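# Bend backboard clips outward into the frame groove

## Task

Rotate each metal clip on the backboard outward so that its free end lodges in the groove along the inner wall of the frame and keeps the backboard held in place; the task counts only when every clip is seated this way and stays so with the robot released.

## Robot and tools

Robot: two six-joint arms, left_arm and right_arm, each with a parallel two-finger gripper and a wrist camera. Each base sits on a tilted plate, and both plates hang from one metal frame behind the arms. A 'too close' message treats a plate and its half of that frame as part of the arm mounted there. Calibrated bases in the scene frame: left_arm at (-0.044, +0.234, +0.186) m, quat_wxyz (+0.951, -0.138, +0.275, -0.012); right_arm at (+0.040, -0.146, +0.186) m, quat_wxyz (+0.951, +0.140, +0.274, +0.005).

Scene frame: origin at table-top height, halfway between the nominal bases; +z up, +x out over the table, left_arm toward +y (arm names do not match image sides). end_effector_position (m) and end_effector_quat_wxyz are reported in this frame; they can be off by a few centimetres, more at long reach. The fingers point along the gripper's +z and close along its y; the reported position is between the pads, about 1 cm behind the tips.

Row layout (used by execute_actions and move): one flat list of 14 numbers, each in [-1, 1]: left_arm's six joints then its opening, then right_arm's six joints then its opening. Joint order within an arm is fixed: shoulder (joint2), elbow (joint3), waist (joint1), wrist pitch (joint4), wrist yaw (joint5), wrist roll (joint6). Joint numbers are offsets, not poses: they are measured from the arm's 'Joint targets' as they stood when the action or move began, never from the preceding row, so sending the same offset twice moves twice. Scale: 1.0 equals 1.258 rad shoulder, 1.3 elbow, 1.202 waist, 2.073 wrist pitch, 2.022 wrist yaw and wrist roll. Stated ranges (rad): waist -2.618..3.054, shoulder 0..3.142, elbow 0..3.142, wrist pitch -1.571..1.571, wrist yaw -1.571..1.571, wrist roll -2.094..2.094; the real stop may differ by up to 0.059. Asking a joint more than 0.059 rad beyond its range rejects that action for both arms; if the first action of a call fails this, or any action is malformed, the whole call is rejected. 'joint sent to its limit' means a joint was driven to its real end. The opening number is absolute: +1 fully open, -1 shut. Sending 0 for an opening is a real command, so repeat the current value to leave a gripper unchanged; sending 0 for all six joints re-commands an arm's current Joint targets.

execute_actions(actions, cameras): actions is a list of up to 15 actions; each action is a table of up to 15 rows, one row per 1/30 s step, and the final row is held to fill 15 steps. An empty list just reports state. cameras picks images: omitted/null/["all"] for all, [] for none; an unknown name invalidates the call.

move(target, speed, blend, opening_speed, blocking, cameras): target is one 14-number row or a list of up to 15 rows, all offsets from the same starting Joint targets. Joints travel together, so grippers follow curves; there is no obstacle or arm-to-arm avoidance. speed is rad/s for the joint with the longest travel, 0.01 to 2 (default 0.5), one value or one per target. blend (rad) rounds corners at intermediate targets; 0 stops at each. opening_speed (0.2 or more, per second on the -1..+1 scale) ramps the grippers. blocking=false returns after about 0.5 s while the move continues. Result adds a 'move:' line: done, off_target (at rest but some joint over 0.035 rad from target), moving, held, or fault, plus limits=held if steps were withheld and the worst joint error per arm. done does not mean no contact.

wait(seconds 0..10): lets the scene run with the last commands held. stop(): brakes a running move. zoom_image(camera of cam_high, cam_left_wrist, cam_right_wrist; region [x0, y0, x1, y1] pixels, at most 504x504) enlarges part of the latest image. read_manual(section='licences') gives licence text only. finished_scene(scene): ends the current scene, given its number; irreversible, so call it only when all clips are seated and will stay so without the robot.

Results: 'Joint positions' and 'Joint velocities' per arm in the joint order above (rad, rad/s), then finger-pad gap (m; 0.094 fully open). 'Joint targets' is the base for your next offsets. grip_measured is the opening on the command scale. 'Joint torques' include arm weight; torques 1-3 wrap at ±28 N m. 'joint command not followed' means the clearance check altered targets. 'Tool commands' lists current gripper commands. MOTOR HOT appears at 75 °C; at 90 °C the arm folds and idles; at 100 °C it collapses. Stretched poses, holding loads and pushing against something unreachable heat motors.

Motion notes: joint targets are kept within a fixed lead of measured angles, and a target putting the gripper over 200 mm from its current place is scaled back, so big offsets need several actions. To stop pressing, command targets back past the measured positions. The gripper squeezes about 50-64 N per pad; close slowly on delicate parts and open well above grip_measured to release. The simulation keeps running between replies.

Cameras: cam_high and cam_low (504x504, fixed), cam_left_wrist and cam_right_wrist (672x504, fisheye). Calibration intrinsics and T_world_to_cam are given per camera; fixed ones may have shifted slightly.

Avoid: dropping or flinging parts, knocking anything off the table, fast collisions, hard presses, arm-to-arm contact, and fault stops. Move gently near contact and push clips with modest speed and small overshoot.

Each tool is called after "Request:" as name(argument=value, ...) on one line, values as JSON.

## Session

Request:
execute_actions(actions=[])

Scene clock: 0.00 s.
left_arm: end_effector_position=(+0.3618, -0.0223, +0.2298) grip_measured=+1.000 end_effector_quat_wxyz=(+0.009, +0.427, +0.904, +0.011) | right_arm: end_effector_position=(+0.6099, -0.4499, +0.3889) grip_measured=+1.000 end_effector_quat_wxyz=(+0.373, -0.115, +0.916, -0.090)
Joint names: [shoulder, elbow, waist, wrist pitch, wrist yaw, wrist roll]
Joint positions: left_arm=[2.12 2.084 -0.923 -1.404 -0.644 -0.023 0.094] | right_arm=[1.612 2.342 -0.725 -0.939 -0.492 -0.672 0.094]
Joint velocities: within noise
Joint torques (N m): no reading
Motor temperatures (°C): left_arm=[35 34 31 37 33 30 29] | right_arm=[40 33 34 30 34 33 31]
Heat: left arm: 37 °C; right arm: 40 °C.
Joint targets: left_arm=[2.118 2.087 -0.932 -1.406 -0.644 -0.023] | right_arm=[1.607 2.347 -0.726 -0.947 -0.498 -0.671]
Tool commands: left_gripper/opening=+1.0 right_gripper/opening=+1.0
camera_calibration:
cam_left_wrist: T_world_to_cam=[[-0.799765, -0.592828, -0.0945034, 0.305407], [-0.587438, 0.740425, 0.326629, 0.189021], [-0.123662, 0.316741, -0.940416, 0.364142], [0, 0, 0, 1]] pos_world=[0.400322, -0.0742408, 0.309567]
cam_right_wrist: T_world_to_cam=[[0.161822, -0.974771, 0.153736, -0.588159], [-0.895201, -0.21056, -0.392785, 0.640284], [0.415246, -0.0740633, -0.906689, 0.170315], [0, 0, 0, 1]] pos_world=[0.597637, -0.425889, 0.496337]

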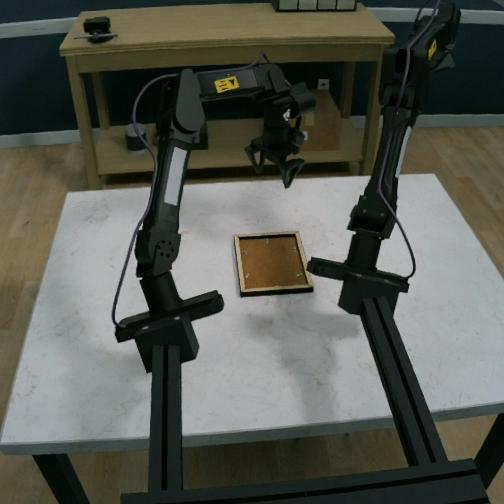

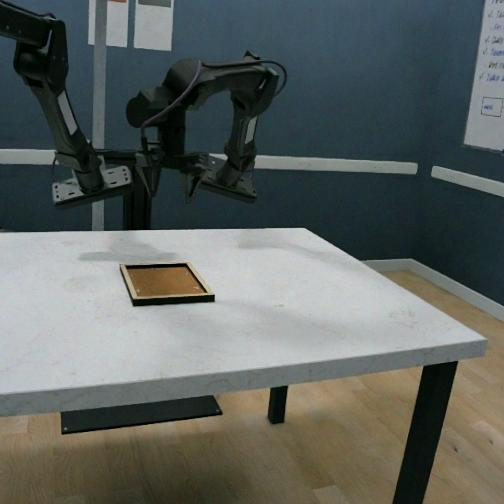

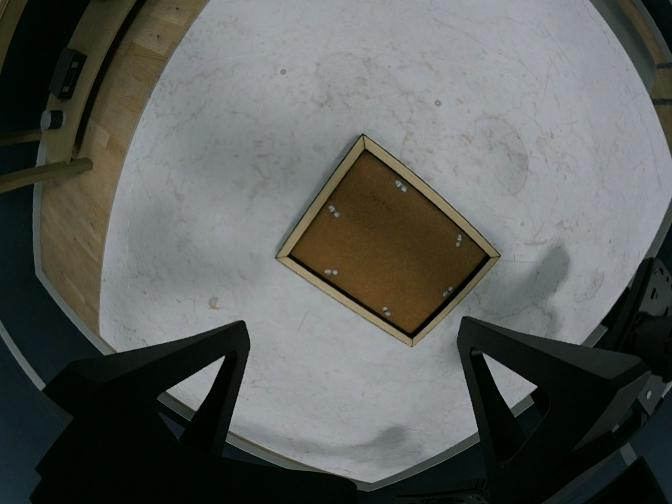

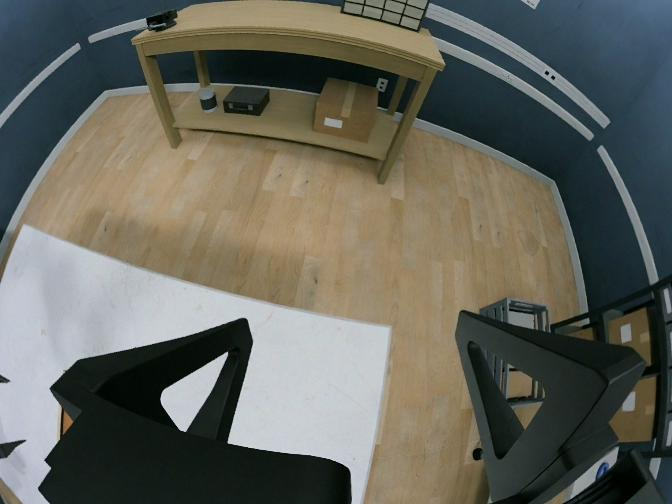

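Request:
zoom_image(camera="cam_left_wrist", region=[265, 120, 515, 355])

Request:
zoom_image(camera="cam_high", region=[210, 210, 340, 310])

Scaled by 2.016 from the camera's 672x504 image, which has a finer 960x720 frame.

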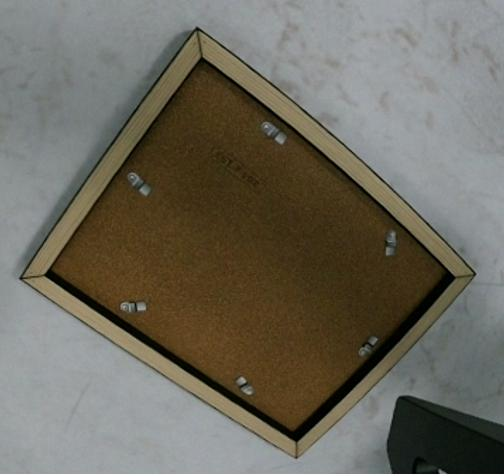

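Scaled by 3.877 from the camera's 504x504 image, which has a finer 720x720 frame.

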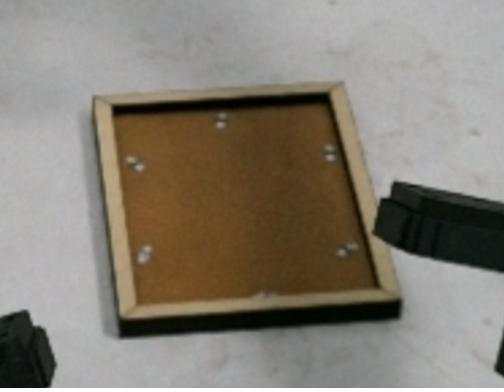

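Request:
zoom_image(camera="cam_left_wrist", region=[310, 160, 430, 250])

Request:
zoom_image(camera="cam_left_wrist", region=[410, 210, 500, 320])

Request:
zoom_image(camera="cam_left_wrist", region=[300, 250, 420, 340])

Scaled by 4.200 from the camera's 672x504 image, which has a finer 960x720 frame.

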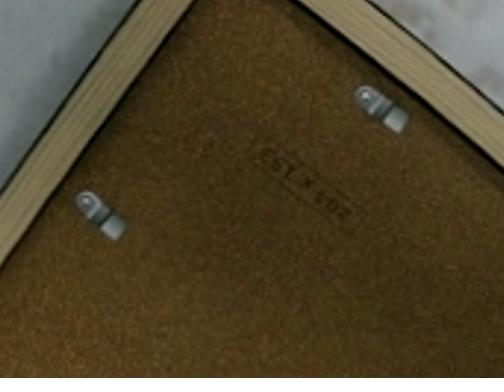

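Scaled by 4.582 from the camera's 672x504 image, which has a finer 960x720 frame.

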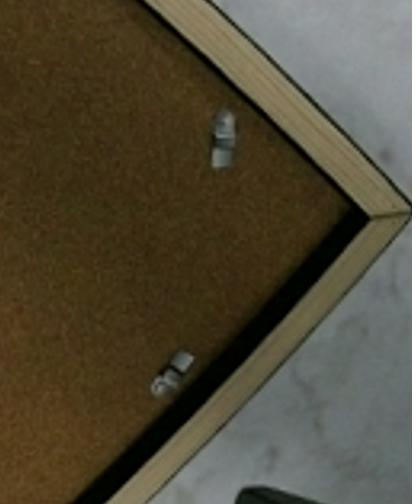

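Scaled by 4.200 from the camera's 672x504 image, which has a finer 960x720 frame.

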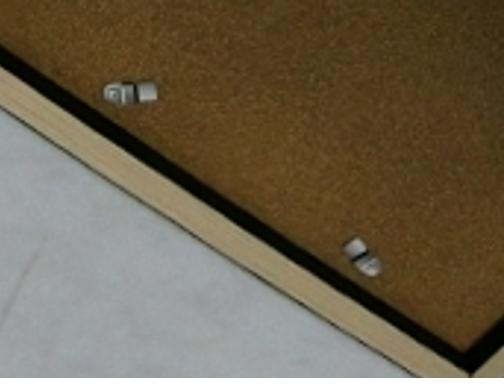

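Request:
move(target=[-0.95,-0.25,0.6,0.25,0.1,-0.14,-0.5,0,0,0,0,0,0,-0.2], speed=1.2, opening_speed=1, cameras=["cam_high"])

Scene clock: 72.07 s.
left_arm: end_effector_position=(+0.4269, +0.3837, +0.5060) grip_measured=-0.497 end_effector_quat_wxyz=(+0.447, -0.268, +0.851, -0.070) | right_arm: end_effector_position=(+0.6099, -0.4499, +0.3889) grip_measured=-0.198 end_effector_quat_wxyz=(+0.373, -0.115, +0.916, -0.090)
Joint names: [shoulder, elbow, waist, wrist pitch, wrist yaw, wrist roll]
Joint positions: left_arm=[0.92 1.776 -0.217 -0.886 -0.453 -0.299 0.024] | right_arm=[1.612 2.342 -0.725 -0.939 -0.492 -0.672 0.038]
Joint velocities: within noise
Joint torques (N m): left_arm=[-4.77 4.78 0.98 1.95 0.19 -0.06] | right_arm=[-14.53 7.88 -0.64 1.38 -0.21 0.02]
Motor temperatures (°C): left_arm=[44 35 35 36 33 30 29] | right_arm=[59 38 34 35 34 33 31]
Heat: left arm: 44 °C; right arm: 59 °C.
Joint targets: left_arm=[0.923 1.762 -0.211 -0.887 -0.442 -0.306] | right_arm=[1.607 2.347 -0.726 -0.947 -0.498 -0.671]
move: done
Images, in order (width x height): cam_high 504x504.

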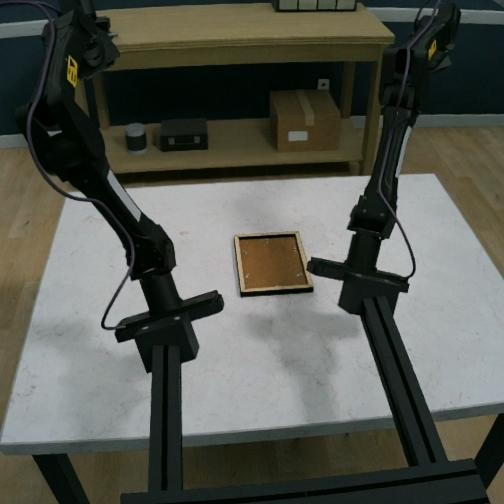

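Request:
move(target=[-0.236,-0.1254,0.1814,0.0815,0.0371,-0.0425,-0.5,-0.018,-0.659,0.6223,0.1283,0.2688,0.3249,-0.2], speed=1.0, cameras=[])

Scene clock: 96.93 s.
left_arm: end_effector_position=(+0.3568, +0.4334, +0.5712) grip_measured=-0.497 end_effector_quat_wxyz=(+0.560, -0.360, +0.744, -0.051) | right_arm: end_effector_position=(+0.5479, -0.1670, +0.1430) grip_measured=-0.198 end_effector_quat_wxyz=(+0.103, +0.032, +0.987, +0.117)
Joint names: [shoulder, elbow, waist, wrist pitch, wrist yaw, wrist roll]
Joint positions: left_arm=[0.632 1.62 -0.001 -0.72 -0.378 -0.385 0.024] | right_arm=[1.609 1.501 0.02 -0.697 0.041 -0.021 0.038]
Joint velocities: within noise
Joint torques (N m): left_arm=[-3.25 4.27 1.81 2.19 0.19 -0.03] | right_arm=[-14.75 5.67 2.18 0.89 -0.18 0.07]
Motor temperatures (°C): left_arm=[40 36 33 38 33 30 29] | right_arm=[59 38 33 35 34 33 31]
Heat: left arm: 40 °C; right arm: 59 °C.
Joint targets: left_arm=[0.626 1.599 0.007 -0.719 -0.367 -0.392] | right_arm=[1.585 1.490 0.022 -0.681 0.045 -0.014]
move: done
No camera images: "cameras" was empty.

Request:
move(target=[0,0,0,0,0,0,-0.5,-0.0358,-0.6692,0.6373,0.1356,0.2735,0.3294,-0.2], speed=0.8, cameras=["cam_right_wrist"])

Scene clock: 107.30 s.
left_arm: end_effector_position=(+0.3569, +0.4333, +0.5714) grip_measured=-0.497 end_effector_quat_wxyz=(+0.561, -0.360, +0.744, -0.051) | right_arm: end_effector_position=(+0.2676, -0.0194, +0.0907) grip_measured=-0.198 end_effector_quat_wxyz=(-0.001, -0.035, +0.999, +0.001)
Joint names: [shoulder, elbow, waist, wrist pitch, wrist yaw, wrist roll]
Joint positions: left_arm=[0.632 1.62 -0.001 -0.719 -0.378 -0.386 0.024] | right_arm=[1.558 0.627 0.773 -0.416 0.587 0.644 0.038]
Joint velocities: within noise
Joint torques (N m): left_arm=[-3.22 4.3 1.77 2.2 0.2 -0.05] | right_arm=[-7.47 3.4 4.07 0.58 0.14 0.06]
Motor temperatures (°C): left_arm=[39 36 33 41 33 30 29] | right_arm=[55 37 34 34 34 33 31]
Heat: left arm: 41 °C; right arm: 55 °C.
Joint targets: left_arm=[0.626 1.599 0.007 -0.718 -0.367 -0.392] | right_arm=[1.540 0.620 0.788 -0.400 0.599 0.652]
move: done
camera_calibration:
cam_right_wrist: T_world_to_cam=[[0.0126458, -0.996353, -0.084387, -0.00613585], [-0.940236, -0.0405691, 0.338098, 0.256428], [-0.340288, 0.0750682, -0.93732, 0.28187], [0, 0, 0, 1]] pos_world=[0.337097, -0.0168699, 0.176987]
Images, in order (width x height): cam_right_wrist 672x504.

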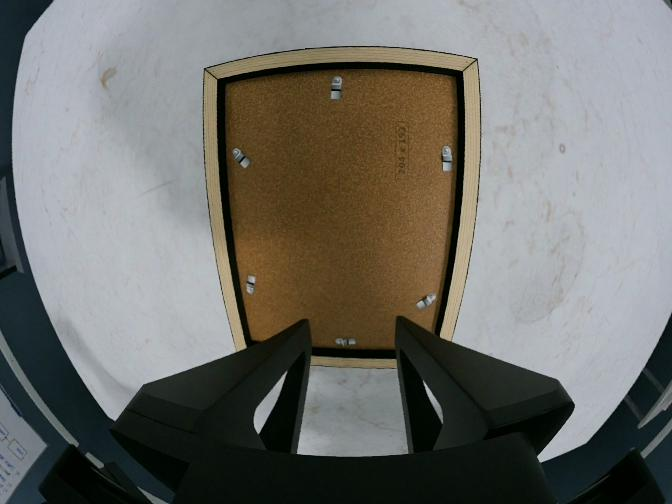

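Request:
zoom_image(camera="cam_right_wrist", region=[190, 40, 350, 180])

Request:
zoom_image(camera="cam_right_wrist", region=[390, 50, 500, 180])

Request:
zoom_image(camera="cam_right_wrist", region=[210, 260, 370, 375])

Request:
zoom_image(camera="cam_right_wrist", region=[390, 260, 490, 350])

Scaled by 3.150 from the camera's 672x504 image, which has a finer 960x720 frame.

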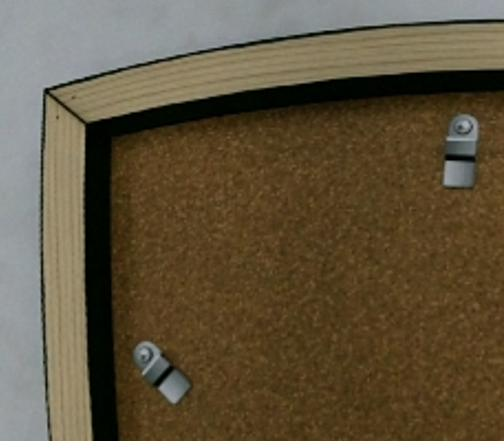

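Scaled by 3.877 from the camera's 672x504 image, which has a finer 960x720 frame.

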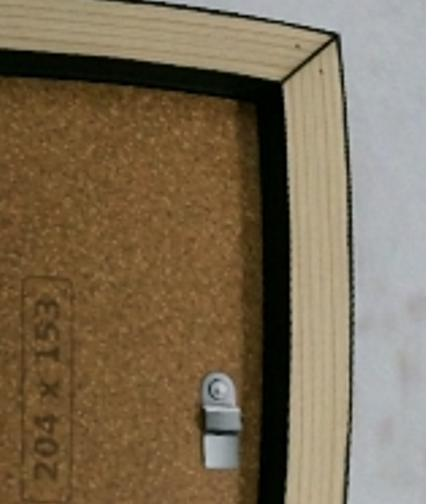

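Scaled by 3.150 from the camera's 672x504 image, which has a finer 960x720 frame.

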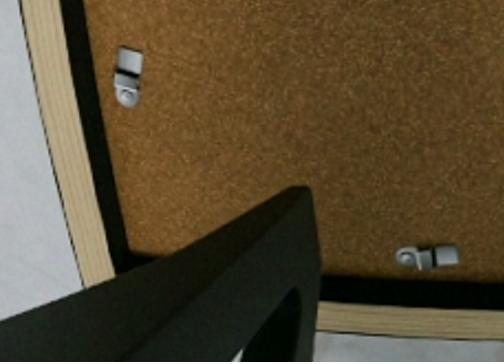

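Scaled by 5.040 from the camera's 672x504 image, which has a finer 960x720 frame.

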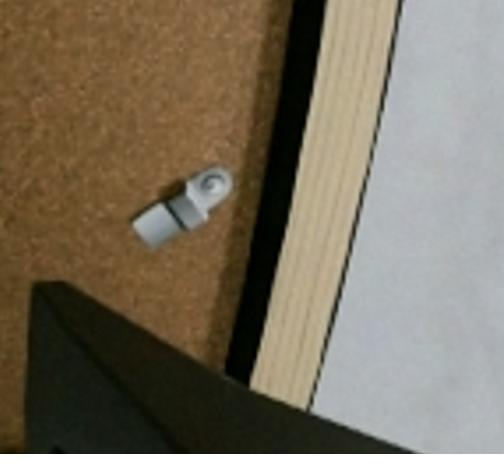

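Request:
move(target=[0,0,0,0,0,0,-0.5,0.0445,0.0838,-0.3898,0.0786,-0.087,-0.2285,-0.1], speed=0.5, cameras=["cam_right_wrist"])

Request:
zoom_image(camera="cam_right_wrist", region=[290, 200, 430, 340])

Scene clock: 196.40 s.
left_arm: end_effector_position=(+0.3569, +0.4333, +0.5714) grip_measured=-0.497 end_effector_quat_wxyz=(+0.561, -0.360, +0.744, -0.051) | right_arm: end_effector_position=(+0.3407, -0.0902, +0.0433) grip_measured=-0.102 end_effector_quat_wxyz=(-0.005, -0.017, +1.000, +0.002)
Joint names: [shoulder, elbow, waist, wrist pitch, wrist yaw, wrist roll]
Joint positions: left_arm=[0.632 1.62 -0.001 -0.719 -0.378 -0.386 0.024] | right_arm=[1.576 0.714 0.324 -0.254 0.43 0.199 0.042]
Joint velocities: within noise
Joint torques (N m): left_arm=[-3.25 4.31 1.76 2.19 0.19 -0.04] | right_arm=[-5.76 4.82 2 0.59 -0.06 -0.11]
Motor temperatures (°C): left_arm=[37 36 32 46 33 30 29] | right_arm=[45 34 35 33 34 33 31]
Heat: left arm: 46 °C; right arm: 45 °C.
Joint targets: left_arm=[0.626 1.599 0.007 -0.718 -0.367 -0.392] | right_arm=[1.596 0.729 0.320 -0.237 0.423 0.190]
move: done
camera_calibration:
cam_right_wrist: T_world_to_cam=[[-0.0234921, -0.996115, -0.0848725, -0.0693108], [-0.938194, -0.00735695, 0.346031, 0.340221], [-0.345311, 0.0877559, -0.934377, 0.270297], [0, 0, 0, 1]] pos_world=[0.410902, -0.0902586, 0.128949]
Images, in order (width x height): cam_right_wrist 672x504.

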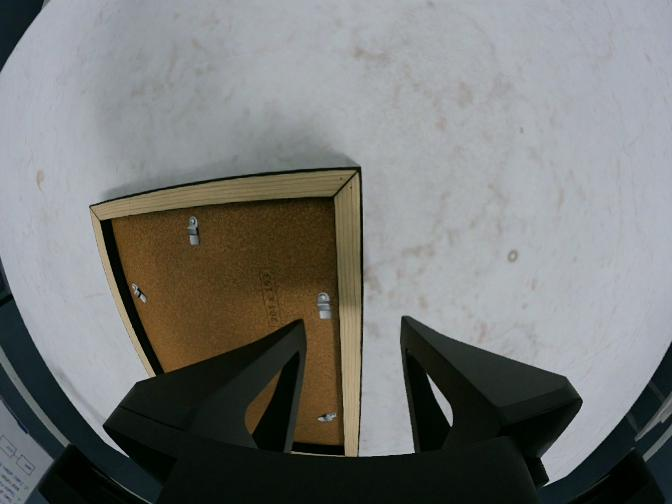

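Scaled by 3.600 from the camera's 672x504 image, which has a finer 960x720 frame.

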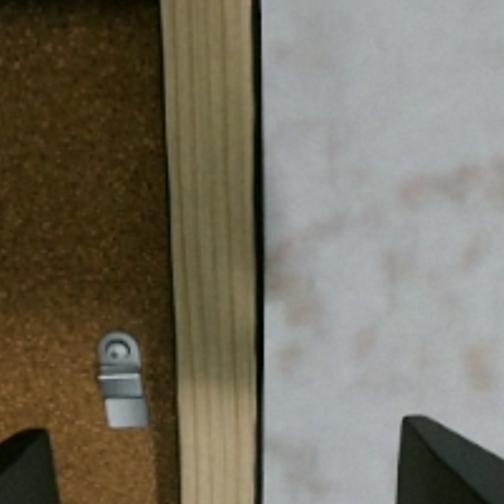

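Request:
move(target=[[0,0,0,0,0,0,-0.5,0.0477,-0.0531,-0.015,0.0396,-0.0025,-0.0074,-0.1],[0,0,0,0,0,0,-0.5,0.0771,-0.0223,-0.0229,0.0671,-0.003,-0.0129,-0.1]], speed=0.12, cameras=["cam_right_wrist"])

Request:
zoom_image(camera="cam_right_wrist", region=[280, 270, 420, 375])

Scene clock: 230.40 s.
left_arm: end_effector_position=(+0.3569, +0.4332, +0.5714) grip_measured=-0.497 end_effector_quat_wxyz=(+0.561, -0.360, +0.744, -0.052) | right_arm: end_effector_position=(+0.3355, -0.0871, +0.0176) grip_measured=-0.102 end_effector_quat_wxyz=(-0.002, -0.018, +1.000, +0.000)
Joint names: [shoulder, elbow, waist, wrist pitch, wrist yaw, wrist roll]
Joint positions: left_arm=[0.632 1.62 -0.001 -0.719 -0.377 -0.386 0.024] | right_arm=[1.673 0.687 0.3 -0.115 0.423 0.173 0.042]
Joint velocities: within noise
Joint torques (N m): left_arm=[-3.25 4.33 1.8 2.2 0.18 -0.04] | right_arm=[-5.76 4.08 1.92 0.61 -0.03 -0.09]
Motor temperatures (°C): left_arm=[37 36 32 47 33 30 29] | right_arm=[43 35 34 32 34 33 31]
Heat: left arm: 47 °C; right arm: 43 °C.
Joint targets: left_arm=[0.626 1.599 0.007 -0.718 -0.366 -0.392] | right_arm=[1.693 0.700 0.292 -0.098 0.416 0.164]
move: done
camera_calibration:
cam_right_wrist: T_world_to_cam=[[-0.0225628, -0.996379, -0.0819705, -0.0689082], [-0.940186, -0.00672987, 0.340595, 0.345146], [-0.339913, 0.0847523, -0.93663, 0.242163], [0, 0, 0, 1]] pos_world=[0.405261, -0.0868598, 0.103614]
Images, in order (width x height): cam_right_wrist 672x504.

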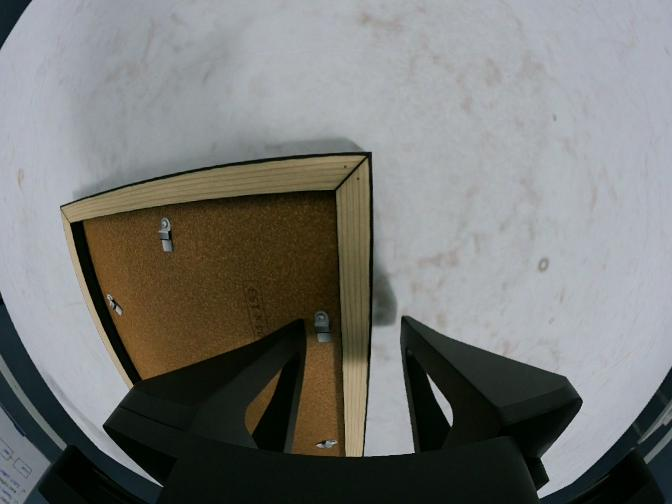

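Scaled by 3.600 from the camera's 672x504 image, which has a finer 960x720 frame.

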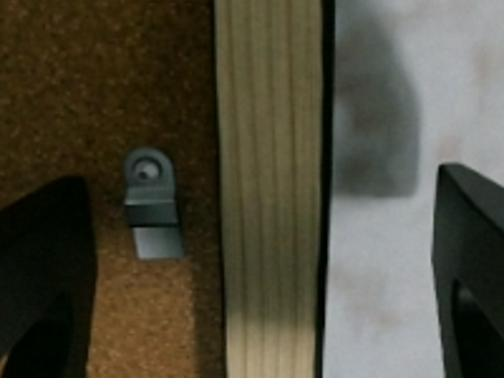

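Request:
move(target=[0,0,0,0,0,0,-0.5,0,0,0,0,0,0,-0.5], opening_speed=0.4, cameras=[])

Request:
move(target=[0,0,0,0,0,0,-0.5,0,0,0,0,0,0,-0.74], opening_speed=0.2, cameras=[])

Request:
move(target=[0,0,0,0,0,0,-0.5,0,0,0,0,0,0,-0.1], opening_speed=0.5, cameras=["cam_right_wrist"])

Request:
zoom_image(camera="cam_right_wrist", region=[280, 270, 420, 375])

Scene clock: 243.47 s.
left_arm: end_effector_position=(+0.3569, +0.4332, +0.5714) grip_measured=-0.497 end_effector_quat_wxyz=(+0.561, -0.360, +0.744, -0.052) | right_arm: end_effector_position=(+0.3357, -0.0844, +0.0176) grip_measured=-0.498 end_effector_quat_wxyz=(-0.002, -0.017, +1.000, +0.008)
Joint names: [shoulder, elbow, waist, wrist pitch, wrist yaw, wrist roll]
Joint positions: left_arm=[0.632 1.62 -0.001 -0.719 -0.377 -0.386 0.024] | right_arm=[1.673 0.687 0.3 -0.112 0.408 0.172 0.024]
Joint velocities: within noise
Joint torques (N m): left_arm=[-3.28 4.3 1.76 2.2 0.19 -0.04] | right_arm=[-5.9 4.03 2.02 0.59 0.05 -0.11]
Motor temperatures (°C): left_arm=[37 36 32 47 33 30 29] | right_arm=[43 34 34 32 34 33 31]
Heat: left arm: 47 °C; right arm: 43 °C.
Joint targets: left_arm=[0.626 1.599 0.007 -0.718 -0.367 -0.392] | right_arm=[1.693 0.700 0.292 -0.098 0.416 0.164]
move: done
No camera images: "cameras" was empty.

Scene clock: 245.03 s.
left_arm: end_effector_position=(+0.3569, +0.4332, +0.5714) grip_measured=-0.497 end_effector_quat_wxyz=(+0.561, -0.360, +0.744, -0.052) | right_arm: end_effector_position=(+0.3361, -0.0868, +0.0174) grip_measured=-0.708 end_effector_quat_wxyz=(-0.001, -0.021, +1.000, +0.002)
Joint names: [shoulder, elbow, waist, wrist pitch, wrist yaw, wrist roll]
Joint positions: left_arm=[0.632 1.62 -0.001 -0.719 -0.377 -0.386 0.024] | right_arm=[1.673 0.687 0.299 -0.112 0.419 0.163 0.014]
Joint velocities: within noise
Joint torques (N m): left_arm=[-3.26 4.29 1.74 2.2 0.19 -0.05] | right_arm=[-5.91 4.16 2.11 0.56 -0.02 -0.05]
Motor temperatures (°C): left_arm=[37 36 32 47 33 30 29] | right_arm=[43 34 34 32 34 33 31]
Heat: left arm: 47 °C; right arm: 43 °C.
Joint targets: left_arm=[0.626 1.599 0.007 -0.718 -0.367 -0.392] | right_arm=[1.693 0.700 0.292 -0.098 0.416 0.164]
move: done
No camera images: "cameras" was empty.

Scene clock: 246.53 s.
left_arm: end_effector_position=(+0.3569, +0.4332, +0.5714) grip_measured=-0.497 end_effector_quat_wxyz=(+0.561, -0.360, +0.744, -0.052) | right_arm: end_effector_position=(+0.3361, -0.0868, +0.0174) grip_measured=-0.102 end_effector_quat_wxyz=(-0.001, -0.021, +1.000, +0.002)
Joint names: [shoulder, elbow, waist, wrist pitch, wrist yaw, wrist roll]
Joint positions: left_arm=[0.632 1.62 -0.001 -0.719 -0.377 -0.386 0.024] | right_arm=[1.673 0.687 0.299 -0.112 0.419 0.163 0.042]
Joint velocities: within noise
Joint torques (N m): left_arm=[-3.25 4.26 1.78 2.2 0.19 -0.04] | right_arm=[-5.91 3.93 2.07 0.59 -0.03 -0.02]
Motor temperatures (°C): left_arm=[37 36 32 47 33 30 29] | right_arm=[43 34 34 32 34 33 31]
Heat: left arm: 47 °C; right arm: 43 °C.
Joint targets: left_arm=[0.626 1.599 0.007 -0.718 -0.367 -0.392] | right_arm=[1.693 0.700 0.292 -0.098 0.417 0.164]
move: done
camera_calibration:
cam_right_wrist: T_world_to_cam=[[-0.0158047, -0.996211, -0.0855221, -0.0707943], [-0.940645, -0.0141873, 0.339096, 0.345266], [-0.339024, 0.0858053, -0.936856, 0.241967], [0, 0, 0, 1]] pos_world=[0.405686, -0.0863897, 0.103556]
Images, in order (width x height): cam_right_wrist 672x504.

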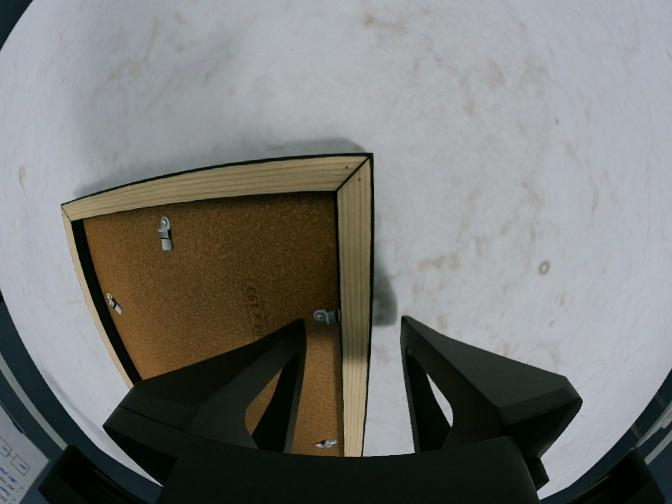

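Scaled by 3.600 from the camera's 672x504 image, which has a finer 960x720 frame.

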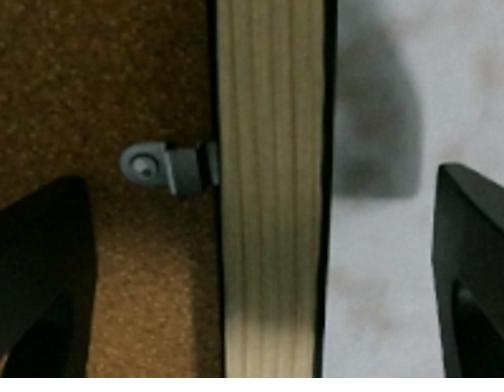

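Request:
move(target=[[0,0,0,0,0,0,-0.5,-0.0771,0.0154,0.0337,-0.0516,0.0089,0.0114,-0.1],[0,0,0,0,0,0,-0.5,-0.1089,0.0246,0.0433,-0.0796,0.0114,0.0173,-0.1],[0,0,0,0,0,0,-0.5,-0.2202,-0.3077,0.1481,0.0371,0.0401,0.0841,-0.1]], speed=[0.2,0.3,0.5], blend=0.02, cameras=["cam_right_wrist"])

Request:
zoom_image(camera="cam_right_wrist", region=[290, 220, 410, 320])

Scene clock: 290.43 s.
left_arm: end_effector_position=(+0.3569, +0.4332, +0.5714) grip_measured=-0.497 end_effector_quat_wxyz=(+0.561, -0.360, +0.744, -0.052) | right_arm: end_effector_position=(+0.2373, -0.0909, +0.0457) grip_measured=-0.102 end_effector_quat_wxyz=(-0.001, -0.018, +1.000, +0.001)
Joint names: [shoulder, elbow, waist, wrist pitch, wrist yaw, wrist roll]
Joint positions: left_arm=[0.632 1.62 -0.001 -0.719 -0.377 -0.386 0.024] | right_arm=[1.434 0.306 0.455 -0.038 0.488 0.326 0.042]
Joint velocities: within noise
Joint torques (N m): left_arm=[-3.26 4.3 1.77 2.21 0.19 -0.05] | right_arm=[-6.32 2.03 2.8 0.61 0.12 0.11]
Motor temperatures (°C): left_arm=[37 36 32 48 33 30 29] | right_arm=[43 34 34 32 34 33 31]
Heat: left arm: 48 °C; right arm: 43 °C.
Joint targets: left_arm=[0.626 1.599 0.007 -0.718 -0.367 -0.392] | right_arm=[1.415 0.300 0.470 -0.021 0.498 0.334]
move: done
camera_calibration:
cam_right_wrist: T_world_to_cam=[[-0.0213262, -0.996259, -0.0837456, -0.0727775], [-0.941034, -0.00828599, 0.338211, 0.243308], [-0.337639, 0.0860202, -0.937337, 0.235081], [0, 0, 0, 1]] pos_world=[0.306781, -0.0907109, 0.131966]
Images, in order (width x height): cam_right_wrist 672x504.

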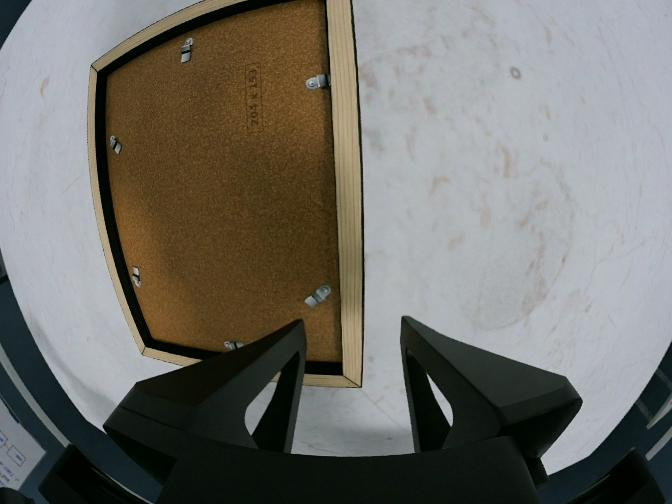

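Scaled by 4.200 from the camera's 672x504 image, which has a finer 960x720 frame.

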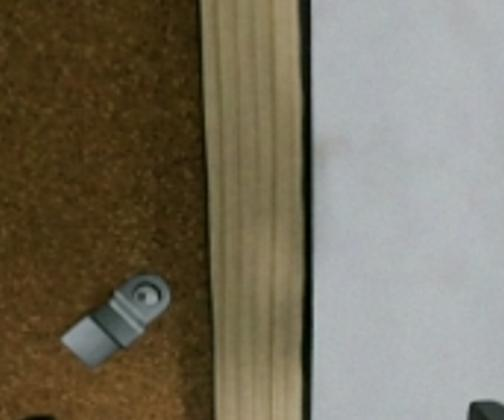

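Request:
move(target=[[0,0,0,0,0,0,-0.5,0.12,-0.0131,-0.0483,0.0646,-0.0158,-0.0252,0.35],[0,0,0,0,0,0,-0.5,0.1781,0.0054,-0.0682,0.1083,-0.0193,-0.0371,0.35]], speed=0.15, opening_speed=1, cameras=["cam_right_wrist"])

Request:
zoom_image(camera="cam_right_wrist", region=[260, 260, 420, 380])

Scene clock: 325.73 s.
left_arm: end_effector_position=(+0.3569, +0.4332, +0.5714) grip_measured=-0.497 end_effector_quat_wxyz=(+0.561, -0.360, +0.744, -0.052) | right_arm: end_effector_position=(+0.2359, -0.0883, +0.0174) grip_measured=+0.348 end_effector_quat_wxyz=(-0.001, -0.017, +1.000, +0.001)
Joint names: [shoulder, elbow, waist, wrist pitch, wrist yaw, wrist roll]
Joint positions: left_arm=[0.632 1.62 -0.001 -0.719 -0.377 -0.386 0.024] | right_arm=[1.623 0.299 0.397 0.186 0.465 0.268 0.063]
Joint velocities: within noise
Joint torques (N m): left_arm=[-3.26 4.29 1.78 2.19 0.19 -0.03] | right_arm=[-3.67 2.11 1.29 0.54 -0.09 -0.15]
Motor temperatures (°C): left_arm=[37 36 32 49 33 30 29] | right_arm=[43 33 34 32 34 33 31]
Heat: left arm: 49 °C; right arm: 43 °C.
Joint targets: left_arm=[0.626 1.599 0.007 -0.718 -0.367 -0.392] | right_arm=[1.639 0.307 0.388 0.204 0.458 0.259]
move: done
camera_calibration:
cam_right_wrist: T_world_to_cam=[[-0.0230037, -0.996267, -0.0831993, -0.0721646], [-0.941159, -0.00648723, 0.337901, 0.251834], [-0.33718, 0.0860767, -0.937497, 0.207735], [0, 0, 0, 1]] pos_world=[0.3054, -0.0881427, 0.103652]
Images, in order (width x height): cam_right_wrist 672x504.

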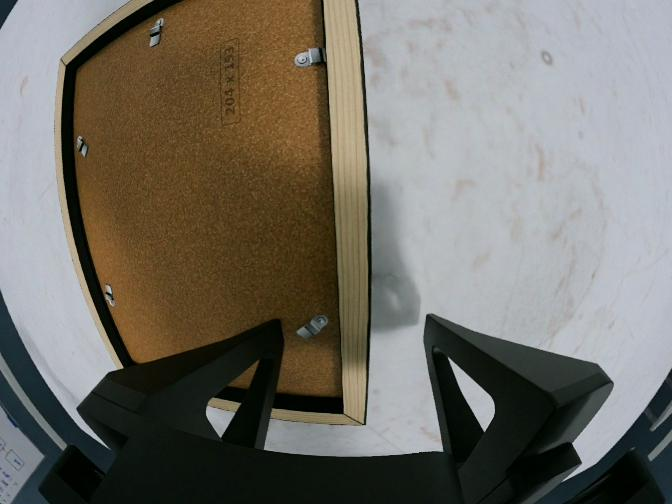

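Scaled by 3.150 from the camera's 672x504 image, which has a finer 960x720 frame.

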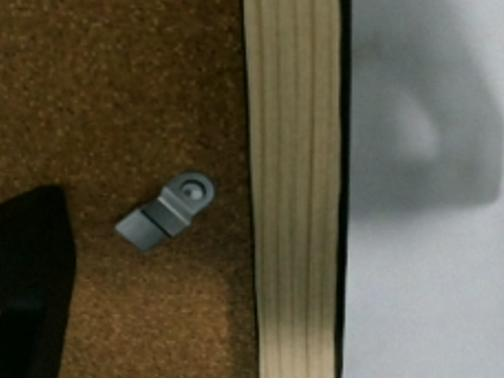

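Request:
move(target=[0,0,0,0,0,0,-0.5,0,0,0,0,0,0,-0.1], opening_speed=0.5, cameras=["cam_right_wrist"])

Request:
zoom_image(camera="cam_right_wrist", region=[260, 260, 420, 380])

Scene clock: 332.53 s.
left_arm: end_effector_position=(+0.3569, +0.4332, +0.5714) grip_measured=-0.497 end_effector_quat_wxyz=(+0.561, -0.360, +0.744, -0.052) | right_arm: end_effector_position=(+0.2363, -0.0882, +0.0174) grip_measured=-0.098 end_effector_quat_wxyz=(+0.000, -0.017, +1.000, +0.001)
Joint names: [shoulder, elbow, waist, wrist pitch, wrist yaw, wrist roll]
Joint positions: left_arm=[0.632 1.62 -0.001 -0.719 -0.377 -0.386 0.024] | right_arm=[1.623 0.299 0.397 0.188 0.465 0.267 0.042]
Joint velocities: within noise
Joint torques (N m): left_arm=[-3.23 4.3 1.8 2.2 0.19 -0.05] | right_arm=[-3.7 2.13 1.32 0.6 -0.07 -0.1]
Motor temperatures (°C): left_arm=[37 36 32 49 33 30 29] | right_arm=[43 33 34 32 34 33 31]
Heat: left arm: 49 °C; right arm: 43 °C.
Joint targets: left_arm=[0.626 1.599 0.007 -0.718 -0.367 -0.392] | right_arm=[1.639 0.307 0.388 0.204 0.459 0.259]
move: done
camera_calibration:
cam_right_wrist: T_world_to_cam=[[-0.0228183, -0.996235, -0.083633, -0.0720865], [-0.941598, -0.00669649, 0.336672, 0.252257], [-0.335965, 0.0864309, -0.9379, 0.20759], [0, 0, 0, 1]] pos_world=[0.305623, -0.088068, 0.103742]
Images, in order (width x height): cam_right_wrist 672x504.

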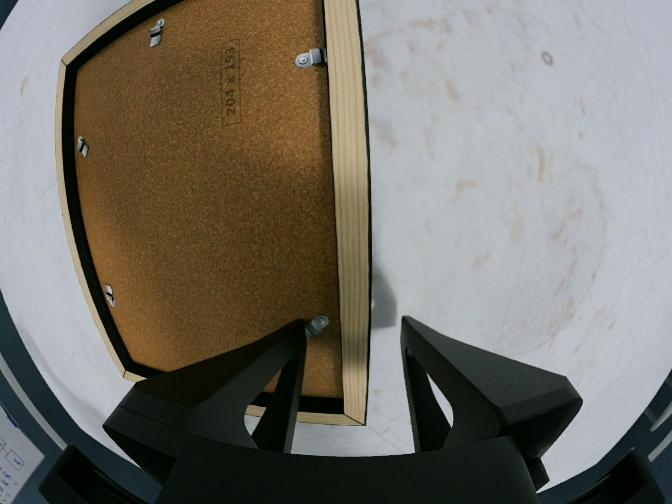

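Scaled by 3.150 from the camera's 672x504 image, which has a finer 960x720 frame.

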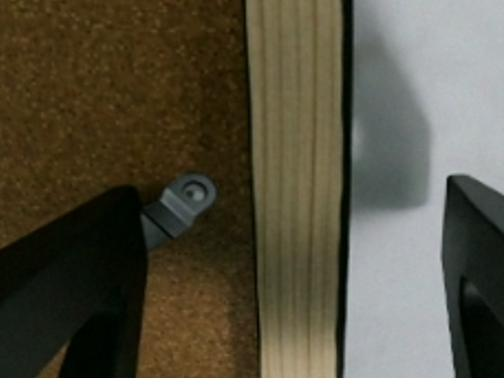

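Request:
move(target=[0,0,0,0,0,0,-0.5,0,0,0,0,0,0,-0.35], opening_speed=0.3, cameras=["cam_right_wrist"])

Request:
zoom_image(camera="cam_right_wrist", region=[260, 260, 420, 380])

Scene clock: 340.93 s.
left_arm: end_effector_position=(+0.3569, +0.4332, +0.5714) grip_measured=-0.497 end_effector_quat_wxyz=(+0.561, -0.360, +0.744, -0.052) | right_arm: end_effector_position=(+0.2363, -0.0847, +0.0174) grip_measured=-0.348 end_effector_quat_wxyz=(-0.001, -0.016, +1.000, +0.010)
Joint names: [shoulder, elbow, waist, wrist pitch, wrist yaw, wrist roll]
Joint positions: left_arm=[0.632 1.62 -0.001 -0.719 -0.377 -0.386 0.024] | right_arm=[1.623 0.299 0.397 0.192 0.446 0.267 0.031]
Joint velocities: within noise
Joint torques (N m): left_arm=[-3.21 4.29 1.8 2.19 0.19 -0.04] | right_arm=[-3.71 2.02 1.44 0.6 0.09 -0.08]
Motor temperatures (°C): left_arm=[37 36 32 49 33 30 29] | right_arm=[42 33 33 32 34 33 31]
Heat: left arm: 49 °C; right arm: 42 °C.
Joint targets: left_arm=[0.626 1.599 0.007 -0.718 -0.367 -0.392] | right_arm=[1.639 0.307 0.388 0.204 0.459 0.259]
move: done
camera_calibration:
cam_right_wrist: T_world_to_cam=[[-0.0249724, -0.994412, -0.102576, -0.0676076], [-0.941068, -0.0112358, 0.338031, 0.251755], [-0.337294, 0.104972, -0.935528, 0.209174], [0, 0, 0, 1]] pos_world=[0.305783, -0.0863585, 0.103652]
Images, in order (width x height): cam_right_wrist 672x504.

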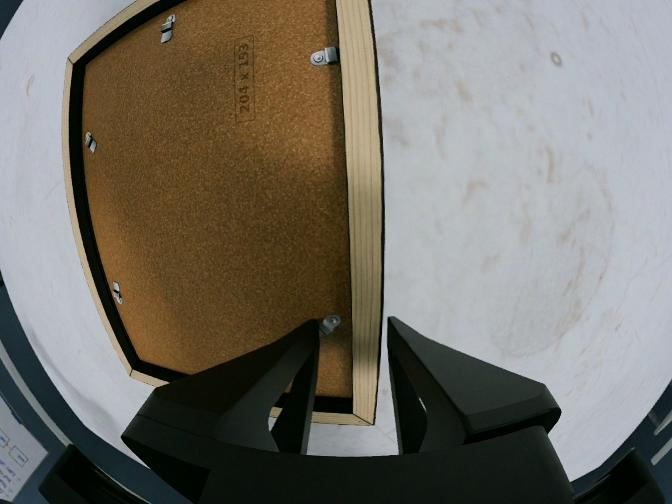

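Scaled by 3.150 from the camera's 672x504 image, which has a finer 960x720 frame.

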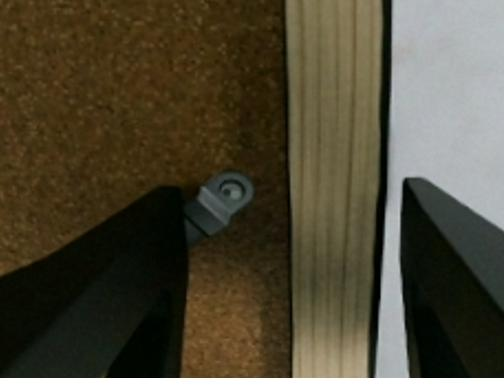

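Request:
move(target=[0,0,0,0,0,0,-0.5,0,0,0,0,0,0,-0.55], opening_speed=0.3, cameras=["cam_right_wrist"])

Request:
zoom_image(camera="cam_right_wrist", region=[260, 260, 420, 380])

Scene clock: 347.93 s.
left_arm: end_effector_position=(+0.3569, +0.4332, +0.5714) grip_measured=-0.497 end_effector_quat_wxyz=(+0.561, -0.360, +0.744, -0.052) | right_arm: end_effector_position=(+0.2369, -0.0866, +0.0173) grip_measured=-0.547 end_effector_quat_wxyz=(+0.001, -0.016, +1.000, +0.006)
Joint names: [shoulder, elbow, waist, wrist pitch, wrist yaw, wrist roll]
Joint positions: left_arm=[0.632 1.62 -0.001 -0.719 -0.377 -0.386 0.024] | right_arm=[1.623 0.299 0.395 0.193 0.455 0.265 0.021]
Joint velocities: within noise
Joint torques (N m): left_arm=[-3.28 4.27 1.78 2.2 0.19 -0.03] | right_arm=[-3.64 2.11 1.57 0.54 0.02 -0.11]
Motor temperatures (°C): left_arm=[37 36 32 49 33 30 29] | right_arm=[42 33 33 32 34 33 31]
Heat: left arm: 49 °C; right arm: 42 °C.
Joint targets: left_arm=[0.626 1.599 0.007 -0.718 -0.367 -0.392] | right_arm=[1.639 0.307 0.388 0.204 0.459 0.259]
move: done
camera_calibration:
cam_right_wrist: T_world_to_cam=[[-0.0247765, -0.995325, -0.0933516, -0.0697666], [-0.942067, -0.00799985, 0.33533, 0.252964], [-0.334509, 0.0962518, -0.937464, 0.208069], [0, 0, 0, 1]] pos_world=[0.306182, -0.0874437, 0.103718]
Images, in order (width x height): cam_right_wrist 672x504.

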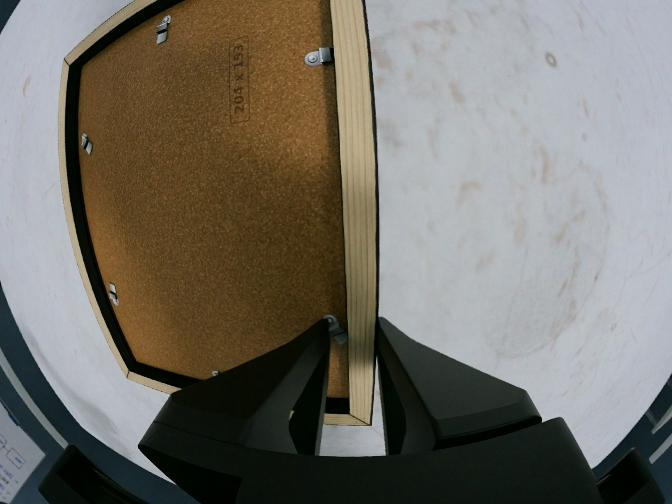

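Scaled by 3.150 from the camera's 672x504 image, which has a finer 960x720 frame.

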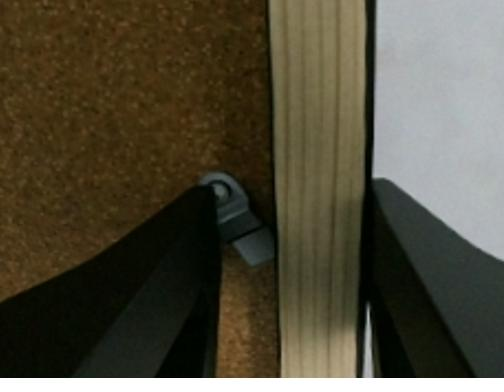

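Rotating well. Finish.

Request:
move(target=[0,0,0,0,0,0,-0.5,0,0,0,0,0,0,-0.74], opening_speed=0.2, cameras=[])

Request:
move(target=[0,0,0,0,0,0,-0.5,0,0,0,0,0,0,-0.1], opening_speed=0.5, cameras=["cam_right_wrist"])

Request:
zoom_image(camera="cam_right_wrist", region=[280, 280, 400, 370])

Request:
zoom_image(camera="cam_right_wrist", region=[290, 30, 370, 90])

Scene clock: 358.40 s.
left_arm: end_effector_position=(+0.3569, +0.4332, +0.5714) grip_measured=-0.497 end_effector_quat_wxyz=(+0.561, -0.360, +0.744, -0.052) | right_arm: end_effector_position=(+0.2370, -0.0887, +0.0173) grip_measured=-0.699 end_effector_quat_wxyz=(+0.001, -0.018, +1.000, +0.000)
Joint names: [shoulder, elbow, waist, wrist pitch, wrist yaw, wrist roll]
Joint positions: left_arm=[0.632 1.62 -0.001 -0.719 -0.377 -0.386 0.024] | right_arm=[1.623 0.299 0.395 0.19 0.467 0.263 0.014]
Joint velocities: within noise
Joint torques (N m): left_arm=[-3.25 4.29 1.78 2.18 0.18 -0.04] | right_arm=[-3.66 1.95 1.33 0.54 -0.05 -0.07]
Motor temperatures (°C): left_arm=[37 36 32 49 33 30 29] | right_arm=[42 33 33 32 34 33 31]
Heat: left arm: 49 °C; right arm: 42 °C.
Joint targets: left_arm=[0.626 1.599 0.007 -0.718 -0.367 -0.392] | right_arm=[1.639 0.307 0.388 0.204 0.458 0.259]
move: done
No camera images: "cameras" was empty.

Scene clock: 359.90 s.
left_arm: end_effector_position=(+0.3569, +0.4333, +0.5715) grip_measured=-0.497 end_effector_quat_wxyz=(+0.561, -0.360, +0.744, -0.052) | right_arm: end_effector_position=(+0.2378, -0.0992, +0.0185) grip_measured=-0.103 end_effector_quat_wxyz=(+0.004, -0.020, +0.999, -0.028)
Joint names: [shoulder, elbow, waist, wrist pitch, wrist yaw, wrist roll]
Joint positions: left_arm=[0.632 1.62 -0.001 -0.719 -0.377 -0.386 0.024] | right_arm=[1.616 0.299 0.395 0.172 0.522 0.263 0.042]
Joint velocities: within noise
Joint torques (N m): left_arm=[-3.25 4.31 1.76 2.2 0.19 -0.04] | right_arm=[-2.74 1.99 1.37 0.74 -0.56 -0.07]
Motor temperatures (°C): left_arm=[37 36 32 49 33 30 29] | right_arm=[42 33 33 32 34 33 31]
Heat: left arm: 49 °C; right arm: 42 °C.
Joint targets: left_arm=[0.626 1.599 0.007 -0.718 -0.367 -0.392] | right_arm=[1.639 0.307 0.388 0.204 0.459 0.259]
move: off_target (right_arm); right_arm: the wrist yaw is farthest, 0.064 rad from its target
camera_calibration:
cam_right_wrist: T_world_to_cam=[[-0.0159203, -0.999526, -0.0263684, -0.0860016], [-0.944821, 0.00640865, 0.327524, 0.255524], [-0.327199, 0.0301277, -0.944475, 0.202552], [0, 0, 0, 1]] pos_world=[0.30633, -0.0937008, 0.105348]
Images, in order (width x height): cam_right_wrist 672x504.

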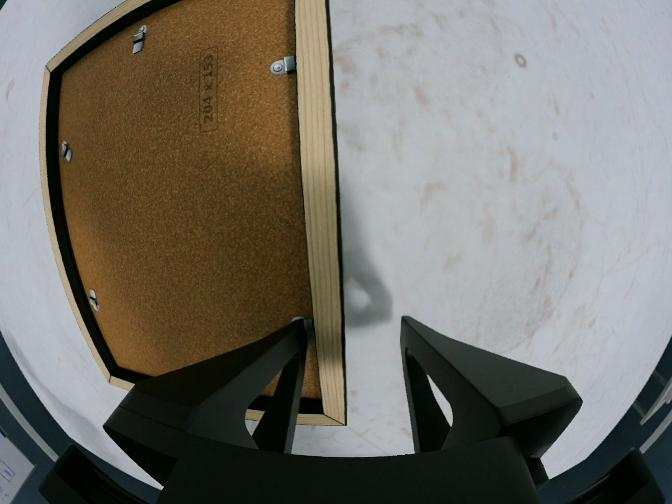

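Scaled by 4.200 from the camera's 672x504 image, which has a finer 960x720 frame.

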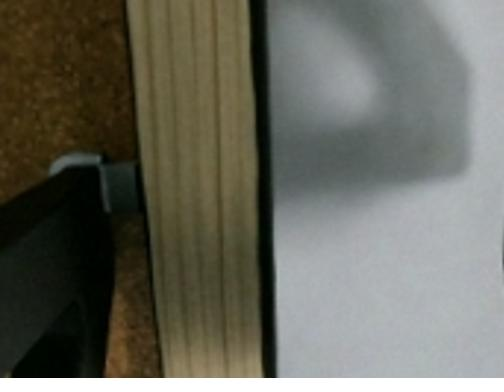

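Scaled by 6.300 from the camera's 672x504 image, which has a finer 960x720 frame.

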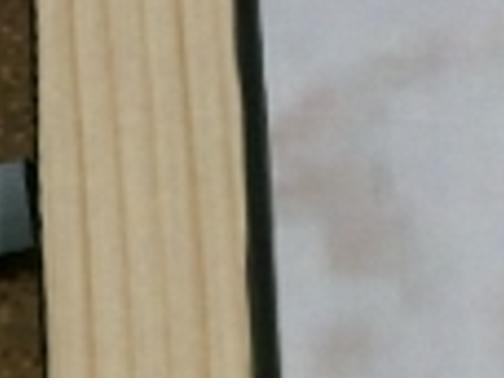

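Request:
move(target=[0,0,0,0,0,0,-0.5,0,0,0,0,0,0,-0.5], opening_speed=0.5, cameras=["cam_right_wrist"])

Request:
zoom_image(camera="cam_right_wrist", region=[280, 280, 400, 370])

Scene clock: 374.67 s.
left_arm: end_effector_position=(+0.3569, +0.4333, +0.5715) grip_measured=-0.497 end_effector_quat_wxyz=(+0.561, -0.360, +0.744, -0.052) | right_arm: end_effector_position=(+0.2372, -0.0886, +0.0177) grip_measured=-0.498 end_effector_quat_wxyz=(+0.001, -0.018, +1.000, +0.000)
Joint names: [shoulder, elbow, waist, wrist pitch, wrist yaw, wrist roll]
Joint positions: left_arm=[0.632 1.62 -0.001 -0.719 -0.377 -0.386 0.024] | right_arm=[1.62 0.299 0.395 0.188 0.465 0.263 0.024]
Joint velocities: within noise
Joint torques (N m): left_arm=[-3.25 4.29 1.78 2.2 0.19 -0.03] | right_arm=[-3.23 2.06 1.62 0.59 -0.08 -0.06]
Motor temperatures (°C): left_arm=[37 36 32 50 33 30 29] | right_arm=[41 33 33 32 34 33 31]
Heat: left arm: 50 °C; right arm: 41 °C.
Joint targets: left_arm=[0.626 1.599 0.007 -0.718 -0.367 -0.392] | right_arm=[1.640 0.307 0.388 0.204 0.459 0.259]
move: done
camera_calibration:
cam_right_wrist: T_world_to_cam=[[-0.0215578, -0.99631, -0.083074, -0.0728118], [-0.942515, -0.00746229, 0.33408, 0.253215], [-0.333467, 0.0855005, -0.938877, 0.207557], [0, 0, 0, 1]] pos_world=[0.306303, -0.0883998, 0.104228]
Images, in order (width x height): cam_right_wrist 672x504.

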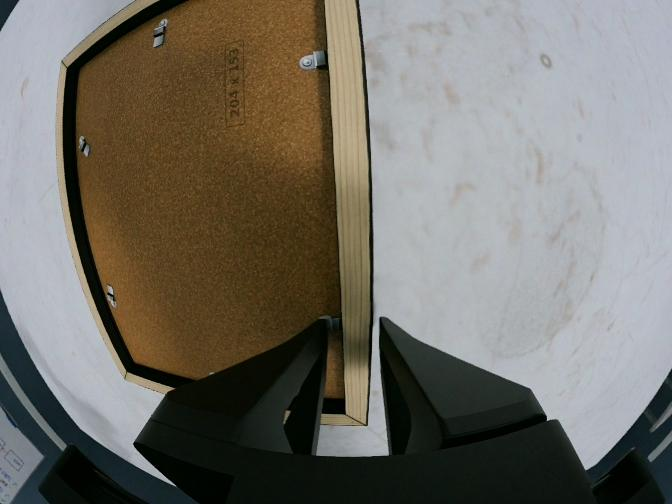

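Scaled by 4.200 from the camera's 672x504 image, which has a finer 960x720 frame.

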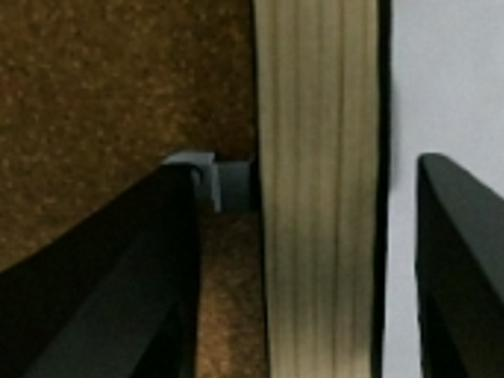

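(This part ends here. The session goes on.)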